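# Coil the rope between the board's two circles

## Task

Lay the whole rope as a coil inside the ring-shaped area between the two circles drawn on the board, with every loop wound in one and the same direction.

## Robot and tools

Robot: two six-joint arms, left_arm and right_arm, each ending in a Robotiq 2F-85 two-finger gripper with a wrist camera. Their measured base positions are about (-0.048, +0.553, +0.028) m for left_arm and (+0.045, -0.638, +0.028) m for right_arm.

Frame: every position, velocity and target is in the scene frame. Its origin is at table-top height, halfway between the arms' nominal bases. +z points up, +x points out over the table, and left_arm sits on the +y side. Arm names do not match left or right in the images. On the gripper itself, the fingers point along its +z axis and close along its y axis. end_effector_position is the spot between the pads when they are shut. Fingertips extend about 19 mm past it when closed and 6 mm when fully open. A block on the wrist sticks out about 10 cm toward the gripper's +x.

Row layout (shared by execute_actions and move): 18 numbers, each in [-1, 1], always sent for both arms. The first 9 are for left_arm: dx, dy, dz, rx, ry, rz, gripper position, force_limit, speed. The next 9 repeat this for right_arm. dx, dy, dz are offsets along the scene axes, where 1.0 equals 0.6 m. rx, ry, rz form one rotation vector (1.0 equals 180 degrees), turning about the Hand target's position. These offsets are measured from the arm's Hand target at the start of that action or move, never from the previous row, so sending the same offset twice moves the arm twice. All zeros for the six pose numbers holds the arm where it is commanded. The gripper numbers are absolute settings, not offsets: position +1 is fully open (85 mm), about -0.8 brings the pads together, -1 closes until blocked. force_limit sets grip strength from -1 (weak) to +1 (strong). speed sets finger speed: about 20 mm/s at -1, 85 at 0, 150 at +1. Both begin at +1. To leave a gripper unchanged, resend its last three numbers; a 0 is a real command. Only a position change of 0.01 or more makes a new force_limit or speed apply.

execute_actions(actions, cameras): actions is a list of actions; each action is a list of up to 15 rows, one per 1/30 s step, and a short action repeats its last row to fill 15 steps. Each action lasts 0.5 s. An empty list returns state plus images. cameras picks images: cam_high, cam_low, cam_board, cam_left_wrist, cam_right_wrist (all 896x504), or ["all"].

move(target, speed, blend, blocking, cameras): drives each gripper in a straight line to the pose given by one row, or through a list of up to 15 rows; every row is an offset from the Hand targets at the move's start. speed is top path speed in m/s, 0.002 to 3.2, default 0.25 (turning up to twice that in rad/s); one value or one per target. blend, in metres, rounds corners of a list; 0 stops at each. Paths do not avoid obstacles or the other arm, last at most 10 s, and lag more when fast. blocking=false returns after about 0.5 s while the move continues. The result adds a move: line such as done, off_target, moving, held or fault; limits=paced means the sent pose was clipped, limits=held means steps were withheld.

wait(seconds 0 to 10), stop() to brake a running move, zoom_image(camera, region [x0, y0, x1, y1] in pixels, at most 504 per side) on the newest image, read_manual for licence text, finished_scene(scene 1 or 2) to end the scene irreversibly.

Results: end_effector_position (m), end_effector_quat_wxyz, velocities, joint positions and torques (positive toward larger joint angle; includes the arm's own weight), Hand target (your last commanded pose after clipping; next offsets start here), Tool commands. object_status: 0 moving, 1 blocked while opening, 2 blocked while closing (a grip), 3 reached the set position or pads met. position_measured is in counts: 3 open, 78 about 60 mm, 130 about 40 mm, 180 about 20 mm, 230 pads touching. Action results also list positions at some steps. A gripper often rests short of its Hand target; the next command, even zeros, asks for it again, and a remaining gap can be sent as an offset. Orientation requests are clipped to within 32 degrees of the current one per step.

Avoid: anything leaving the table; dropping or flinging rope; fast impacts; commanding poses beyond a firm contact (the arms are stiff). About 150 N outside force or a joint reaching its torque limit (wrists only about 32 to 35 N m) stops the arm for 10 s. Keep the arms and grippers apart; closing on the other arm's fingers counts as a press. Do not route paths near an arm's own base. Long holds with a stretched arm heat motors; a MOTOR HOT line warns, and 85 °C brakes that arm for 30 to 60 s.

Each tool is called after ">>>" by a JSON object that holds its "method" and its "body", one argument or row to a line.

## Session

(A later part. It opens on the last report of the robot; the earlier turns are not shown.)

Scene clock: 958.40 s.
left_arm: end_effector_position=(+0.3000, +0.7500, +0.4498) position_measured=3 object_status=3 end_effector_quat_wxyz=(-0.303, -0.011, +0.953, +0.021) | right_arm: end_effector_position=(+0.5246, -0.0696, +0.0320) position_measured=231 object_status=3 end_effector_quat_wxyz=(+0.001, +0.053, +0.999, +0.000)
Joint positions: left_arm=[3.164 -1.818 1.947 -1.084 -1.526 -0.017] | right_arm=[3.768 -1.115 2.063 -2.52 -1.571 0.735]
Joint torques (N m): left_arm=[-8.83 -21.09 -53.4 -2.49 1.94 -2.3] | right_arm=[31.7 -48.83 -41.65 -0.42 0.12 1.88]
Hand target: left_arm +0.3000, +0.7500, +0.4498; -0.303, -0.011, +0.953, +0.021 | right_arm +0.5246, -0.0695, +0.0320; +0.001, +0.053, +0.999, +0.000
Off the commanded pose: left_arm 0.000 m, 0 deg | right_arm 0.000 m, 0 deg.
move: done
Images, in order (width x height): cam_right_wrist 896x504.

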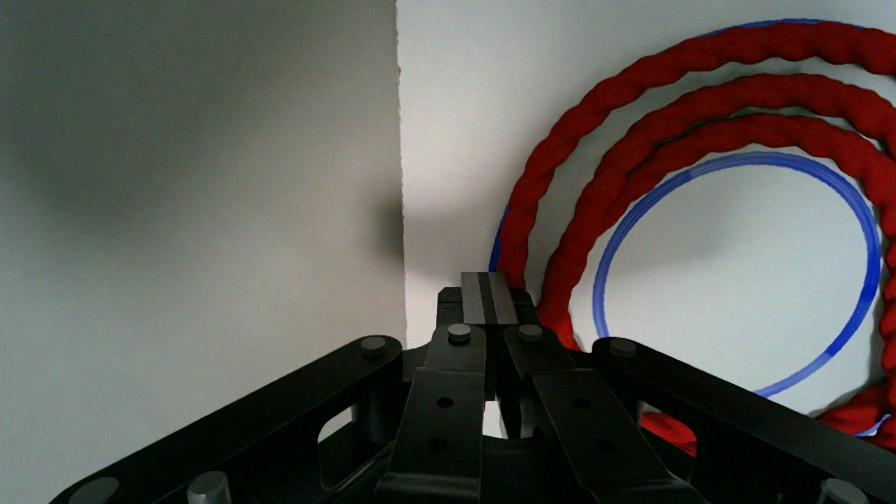

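>>> {"method": "move", "body": {
  "target": [
    [0,0,0,0,0,0,1,1,1,-0.0035,-0.0332,0,0,0,0,-0.82,-0.8,-0.5],
    [0,0,0,0,0,0,1,1,1,-0.0687,-0.0127,0,0,0,-0.1278,-0.82,-0.8,-0.5],
    [0,0,0,0,0,0,1,1,1,-0.0525,0.0165,0,0,0,-0.1278,-0.82,-0.8,-0.5],
    [0,0,0,0,0,0,1,1,1,-0.0687,-0.0127,0,0,0,-0.1278,-0.82,-0.8,-0.5],
    [0,0,0,0,0,0,1,1,1,-0.1208,0.0318,0,0,0,-0.2556,-0.82,-0.8,-0.5],
    [0,0,0,0,0,0,1,1,1,-0.0945,0.0523,0,0,0,-0.2556,-0.82,-0.8,-0.5],
    [0,0,0,0,0,0,1,1,1,-0.1208,0.0318,0,0,0,-0.2556,-0.82,-0.8,-0.5]
  ],
  "speed": [0.06,0.18,0.02,0.06,0.18,0.02,0.06],
  "cameras": ["cam_right_wrist"]
}}

>>> {"method": "move", "body": {
  "target": [
    [0,0,0,0,0,0,1,1,1,-0.0305,0.0612,0,0,0,-0.1278,-0.82,-0.8,-0.5],
    [0,0,0,0,0,0,1,1,1,0.0013,0.0698,0,0,0,-0.1278,-0.82,-0.8,-0.5],
    [0,0,0,0,0,0,1,1,1,-0.0305,0.0612,0,0,0,-0.1278,-0.82,-0.8,-0.5],
    [0,0,0,0,0,0,1,1,1,-0.0305,0.0612,0.12,0,0,-0.1278,-0.82,-0.8,-0.5],
    [0,0,0,0,0,0,1,1,1,0.1385,0.1060,0.3633,0,0,-0.1278,-0.82,-0.8,-0.5]
  ],
  "speed": [0.18,0.02,0.06,0.12,0.15],
  "blend": [0,0,0,0.02,0],
  "cameras": ["cam_right_wrist","cam_board"]
}}

>>> {"method": "zoom_image", "body": {
  "camera": "cam_right_wrist",
  "region": [310, 20, 590, 280]
}}

>>> {"method": "zoom_image", "body": {
  "camera": "cam_board",
  "region": [330, 160, 540, 350]
}}

Scene clock: 969.77 s.
left_arm: end_effector_position=(+0.3000, +0.7500, +0.4498) position_measured=3 object_status=3 end_effector_quat_wxyz=(-0.303, -0.011, +0.953, +0.021) | right_arm: end_effector_position=(+0.4522, -0.0504, +0.0320) position_measured=231 object_status=3 end_effector_quat_wxyz=(+0.001, +0.439, +0.899, +0.000)
Joint positions: left_arm=[3.164 -1.818 1.947 -1.084 -1.526 -0.017] | right_arm=[3.854 -1.147 2.12 -2.544 -1.572 1.623]
Joint torques (N m): left_arm=[-10.04 -18.6 -53.61 -2.43 1.66 -2.36] | right_arm=[31.58 -87.63 -24.52 -13.69 0.54 1.81]
Hand target: left_arm +0.3000, +0.7500, +0.4498; -0.303, -0.011, +0.953, +0.021 | right_arm +0.4521, -0.0504, +0.0320; +0.001, +0.439, +0.899, +0.000
Off the commanded pose: left_arm 0.000 m, 0 deg | right_arm 0.000 m, 0 deg.
move: done
Images, in order (width x height): cam_right_wrist 896x504.

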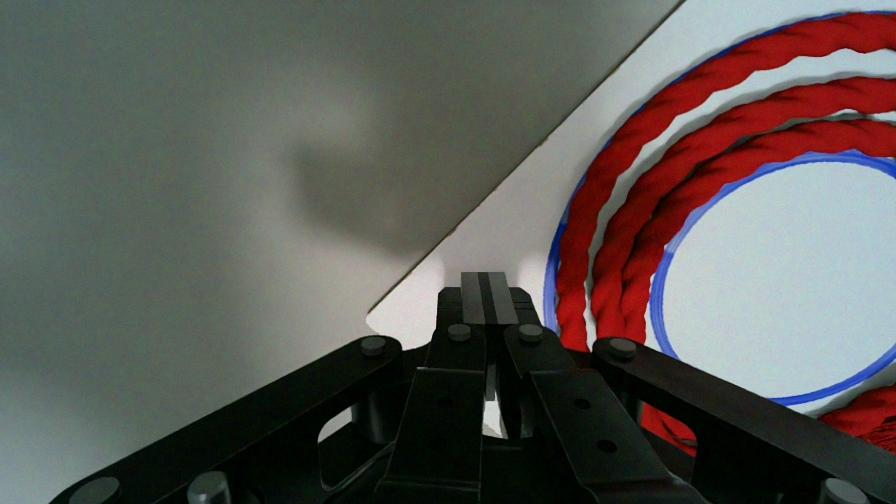

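Scene clock: 975.23 s.
left_arm: end_effector_position=(+0.3000, +0.7500, +0.4498) position_measured=3 object_status=3 end_effector_quat_wxyz=(-0.303, -0.011, +0.953, +0.021) | right_arm: end_effector_position=(+0.5352, +0.0131, +0.2499) position_measured=231 object_status=3 end_effector_quat_wxyz=(+0.000, +0.609, +0.793, +0.000)
Joint positions: left_arm=[3.164 -1.818 1.947 -1.084 -1.526 -0.017] | right_arm=[3.846 -1.273 1.789 -2.086 -1.572 2.017]
Joint torques (N m): left_arm=[-11.06 -18.08 -53.51 -2.17 2.29 -2.53] | right_arm=[-17.33 -51.69 -52.76 -0.31 0.06 -2.32]
Hand target: left_arm +0.3000, +0.7500, +0.4498; -0.303, -0.011, +0.953, +0.021 | right_arm +0.5352, +0.0132, +0.2500; +0.000, +0.609, +0.793, +0.000
Off the commanded pose: left_arm 0.000 m, 0 deg | right_arm 0.000 m, 0 deg.
move: done
Images, in order (width x height): cam_board 896x504, cam_right_wrist 896x504.

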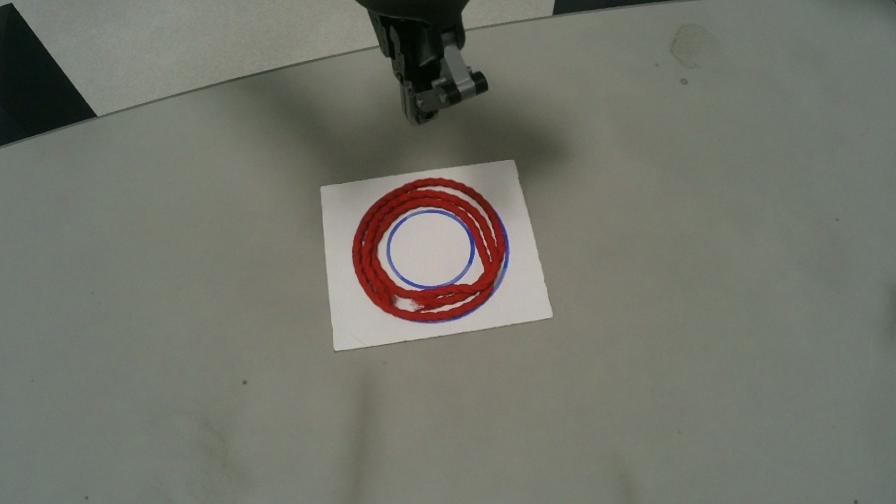

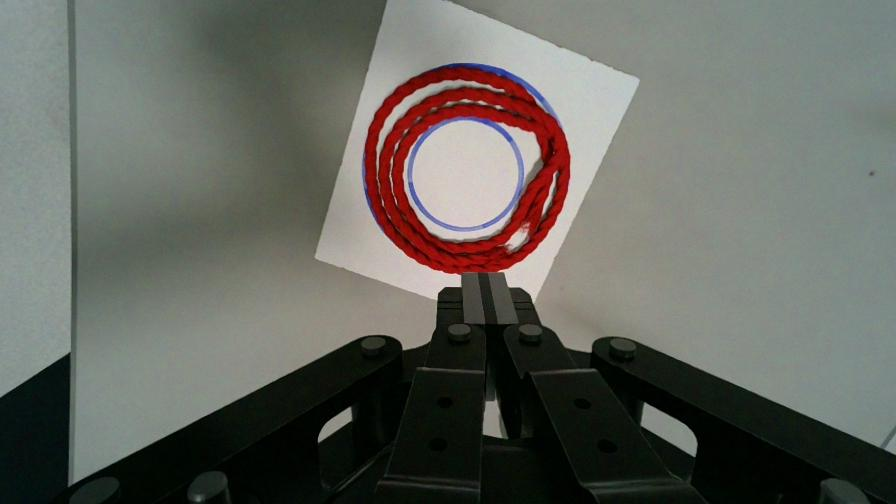

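Scaled by 1.800 from the camera's 896x504 image, which has a finer 1280x720 frame.

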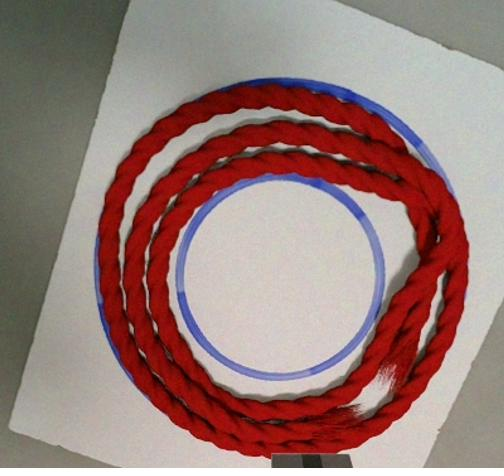

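Scaled by 2.400 from the camera's 896x504 image, which has a finer 1280x720 frame.

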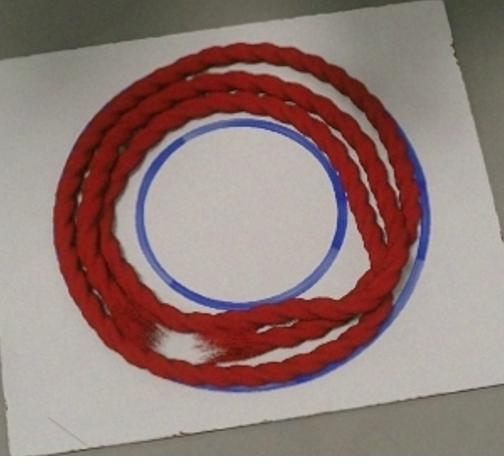

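>>> {"method": "move", "body": {
  "target": [
    [0,0,0,0,0,0,1,1,1,-0.1690,0.0442,-0.25,0,0,-0.1667,-0.82,-0.8,-0.5],
    [0,0,0,0,0,0,1,1,1,-0.1690,0.0442,-0.3633,0,0,-0.1667,-0.82,-0.8,-0.5],
    [0,0,0,0,0,0,1,1,1,-0.1392,0.0362,-0.3633,0,0,-0.1667,-0.82,-0.8,-0.5],
    [0,0,0,0,0,0,1,1,1,-0.1690,0.0442,-0.3633,0,0,-0.1667,-0.82,-0.8,-0.5],
    [0,0,0,0,0,0,1,1,1,-0.1438,0.0982,-0.3633,0,0,-0.2778,-0.82,-0.8,-0.5],
    [0,0,0,0,0,0,1,1,1,-0.1185,0.0805,-0.3633,0,0,-0.2778,-0.82,-0.8,-0.5],
    [0,0,0,0,0,0,1,1,1,-0.1438,0.0982,-0.3633,0,0,-0.2778,-0.82,-0.8,-0.5]
  ],
  "speed": [0.2,0.08,0.02,0.06,0.18,0.02,0.06],
  "cameras": ["cam_right_wrist"]
}}

>>> {"method": "move", "body": {
  "target": [
    [0,0,0,0,0,0,1,1,1,0.0422,0.0422,0,0,0,-0.1111,-0.82,-0.8,-0.5],
    [0,0,0,0,0,0,1,1,1,0.0593,0.0175,0,0,0,-0.1111,-0.82,-0.8,-0.5],
    [0,0,0,0,0,0,1,1,1,0.0422,0.0422,0,0,0,-0.1111,-0.82,-0.8,-0.5],
    [0,0,0,0,0,0,1,1,1,0.0422,0.0422,0.12,0,0,-0.1111,-0.82,-0.8,-0.5],
    [0,0,0,0,0,0,1,1,1,0.1217,-0.0902,0.3633,0,0,-0.1111,-0.82,-0.8,-0.5]
  ],
  "speed": [0.18,0.02,0.06,0.12,0.15],
  "blend": [0,0,0,0.02,0],
  "cameras": ["cam_right_wrist","cam_board"]
}}

>>> {"method": "zoom_image", "body": {
  "camera": "cam_right_wrist",
  "region": [310, 20, 590, 280]
}}

>>> {"method": "zoom_image", "body": {
  "camera": "cam_board",
  "region": [330, 160, 540, 350]
}}

Scene clock: 990.13 s.
left_arm: end_effector_position=(+0.3000, +0.7500, +0.4498) position_measured=3 object_status=3 end_effector_quat_wxyz=(-0.303, -0.011, +0.953, +0.021) | right_arm: end_effector_position=(+0.4491, +0.0720, +0.0320) position_measured=231 object_status=3 end_effector_quat_wxyz=(+0.000, +0.887, +0.461, +0.000)
Joint positions: left_arm=[3.164 -1.818 1.947 -1.084 -1.526 -0.017] | right_arm=[3.974 -1.033 1.912 -2.448 -1.571 3.018]
Joint torques (N m): left_arm=[-8.86 -18.34 -53.67 -2.66 2.09 -2.44] | right_arm=[32.4 -60.86 -42.29 -0.51 2.39 1.8]
Hand target: left_arm +0.3000, +0.7500, +0.4498; -0.303, -0.011, +0.953, +0.021 | right_arm +0.4490, +0.0721, +0.0320; +0.000, +0.887, +0.461, +0.000
Off the commanded pose: left_arm 0.000 m, 0 deg | right_arm 0.000 m, 0 deg.
move: done
Images, in order (width x height): cam_right_wrist 896x504.

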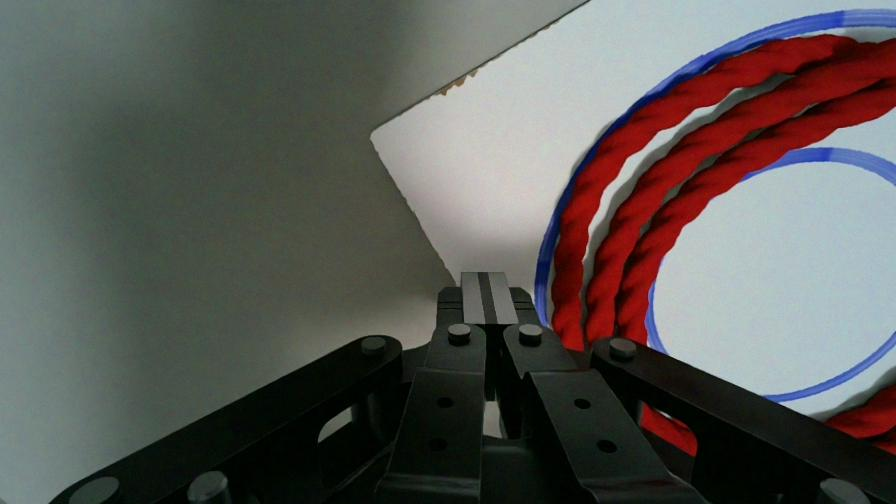

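Scene clock: 995.30 s.
left_arm: end_effector_position=(+0.3000, +0.7500, +0.4498) position_measured=3 object_status=3 end_effector_quat_wxyz=(-0.303, -0.011, +0.953, +0.021) | right_arm: end_effector_position=(+0.5219, +0.0180, +0.2498) position_measured=231 object_status=3 end_effector_quat_wxyz=(+0.000, +0.954, +0.300, +0.000)
Joint positions: left_arm=[3.164 -1.818 1.947 -1.084 -1.526 -0.017] | right_arm=[3.861 -1.279 1.796 -2.087 -1.571 3.254]
Joint torques (N m): left_arm=[-9.66 -19.45 -53.93 -2.87 1.95 -2.44] | right_arm=[-19.08 -88.93 -52.64 -0.17 2.28 -2.03]
Hand target: left_arm +0.3000, +0.7500, +0.4498; -0.303, -0.011, +0.953, +0.021 | right_arm +0.5220, +0.0180, +0.2500; +0.000, +0.954, +0.300, +0.000
Off the commanded pose: left_arm 0.000 m, 0 deg | right_arm 0.000 m, 0 deg.
move: done
Images, in order (width x height): cam_board 896x504, cam_right_wrist 896x504.

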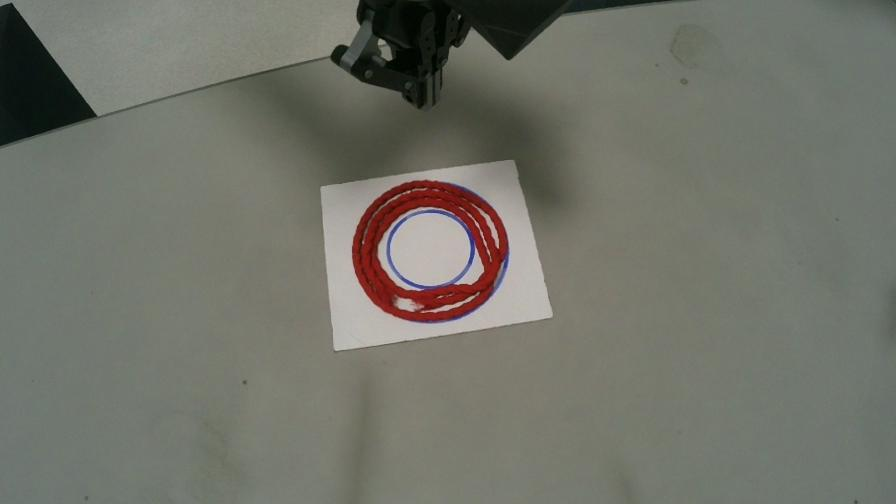

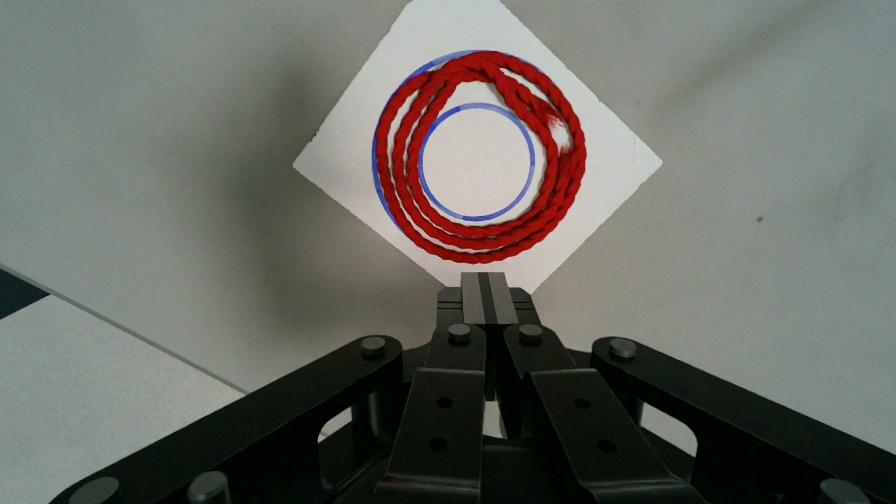

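Scaled by 1.800 from the camera's 896x504 image, which has a finer 1280x720 frame.

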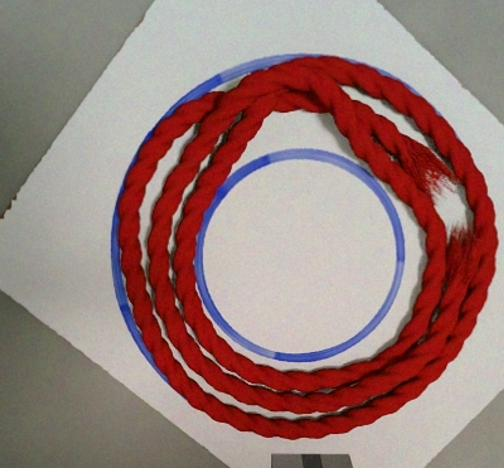

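Scaled by 2.400 from the camera's 896x504 image, which has a finer 1280x720 frame.

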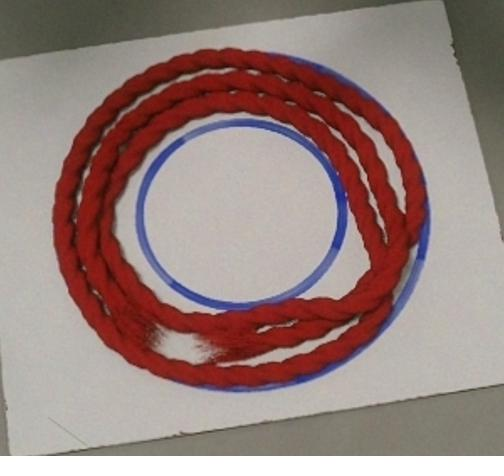

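>>> {"method": "move", "body": {
  "target": [0,0,0,0,0,0,1,1,1,-0.2,-0.4167,0.1333,0,0,0,-0.82,-0.8,-0.5],
  "speed": 0.2,
  "cameras": ["cam_board","cam_high","cam_low"]
}}

>>> {"method": "zoom_image", "body": {
  "camera": "cam_high",
  "region": [340, 205, 420, 295]
}}

>>> {"method": "zoom_image", "body": {
  "camera": "cam_board",
  "region": [340, 165, 520, 335]
}}

Scene clock: 999.23 s.
left_arm: end_effector_position=(+0.3000, +0.7500, +0.4498) position_measured=3 object_status=3 end_effector_quat_wxyz=(-0.303, -0.011, +0.953, +0.021) | right_arm: end_effector_position=(+0.4020, -0.2320, +0.3299) position_measured=231 object_status=3 end_effector_quat_wxyz=(+0.000, +0.954, +0.300, +0.000)
Joint positions: left_arm=[3.164 -1.818 1.947 -1.084 -1.526 -0.017] | right_arm=[3.655 -1.796 2.178 -1.952 -1.571 3.047]
Joint torques (N m): left_arm=[-10.55 -20.53 -52.72 -2.08 1.75 -2.77] | right_arm=[-19.33 -45.76 -40.88 -0.49 2.39 -2.16]
Hand target: left_arm +0.3000, +0.7500, +0.4498; -0.303, -0.011, +0.953, +0.021 | right_arm +0.4020, -0.2321, +0.3300; +0.000, +0.954, +0.300, +0.000
Off the commanded pose: left_arm 0.000 m, 0 deg | right_arm 0.000 m, 0 deg.
move: done
Images, in order (width x height): cam_high 896x504, cam_low 896x504, cam_board 896x504.

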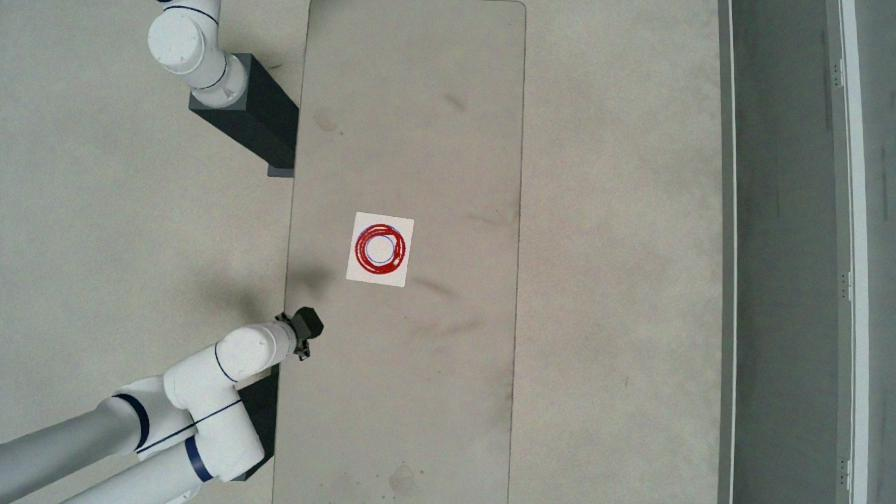

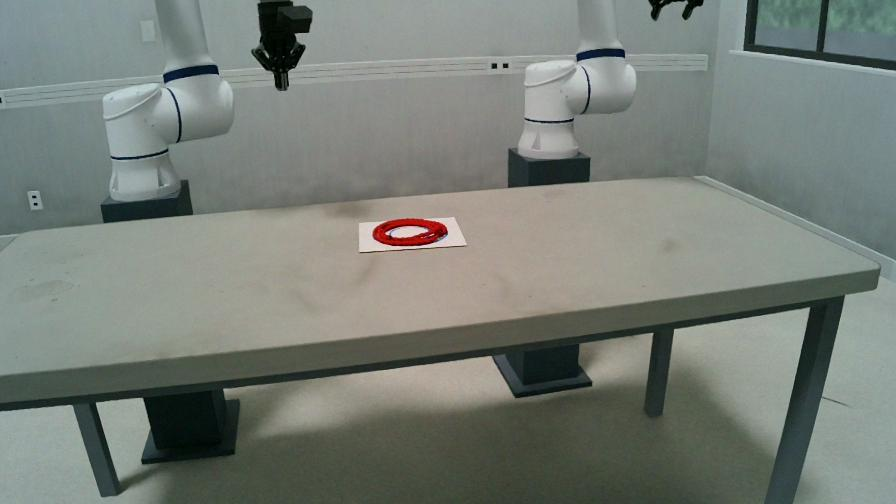

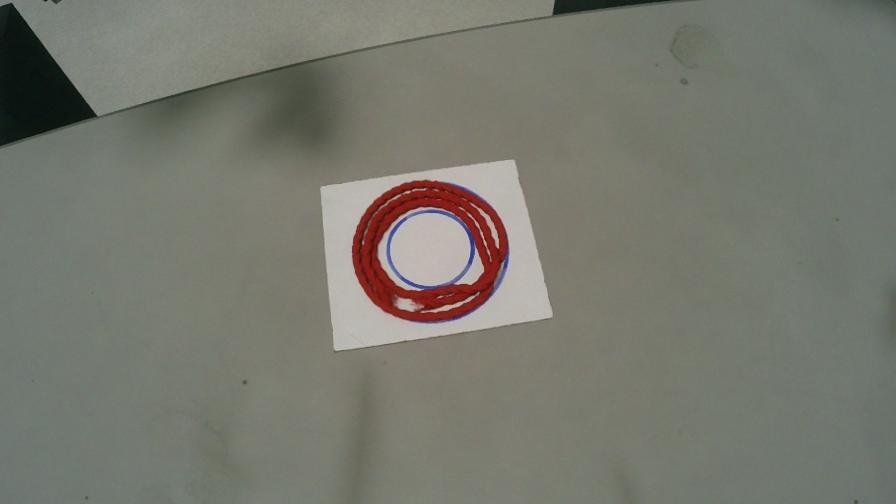

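Scaled by 5.600 from the camera's 896x504 image, which has a finer 1280x720 frame.

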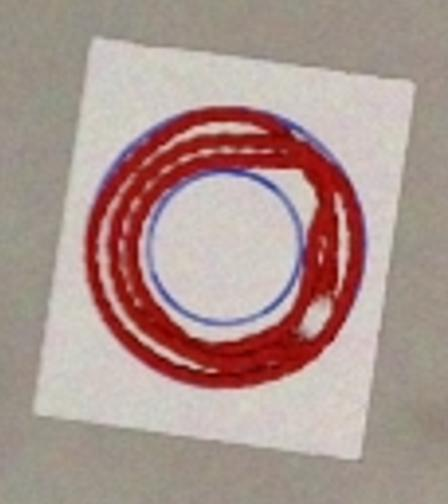

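Scaled by 2.800 from the camera's 896x504 image, which has a finer 1280x720 frame.

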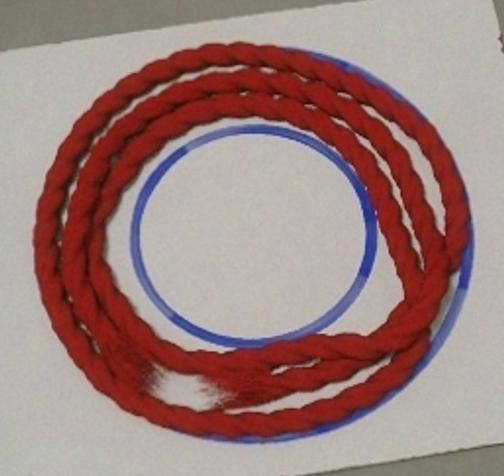

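>>> {"method": "finished_scene", "body": {
  "scene": 1
}}

The scene is finished: the task was done.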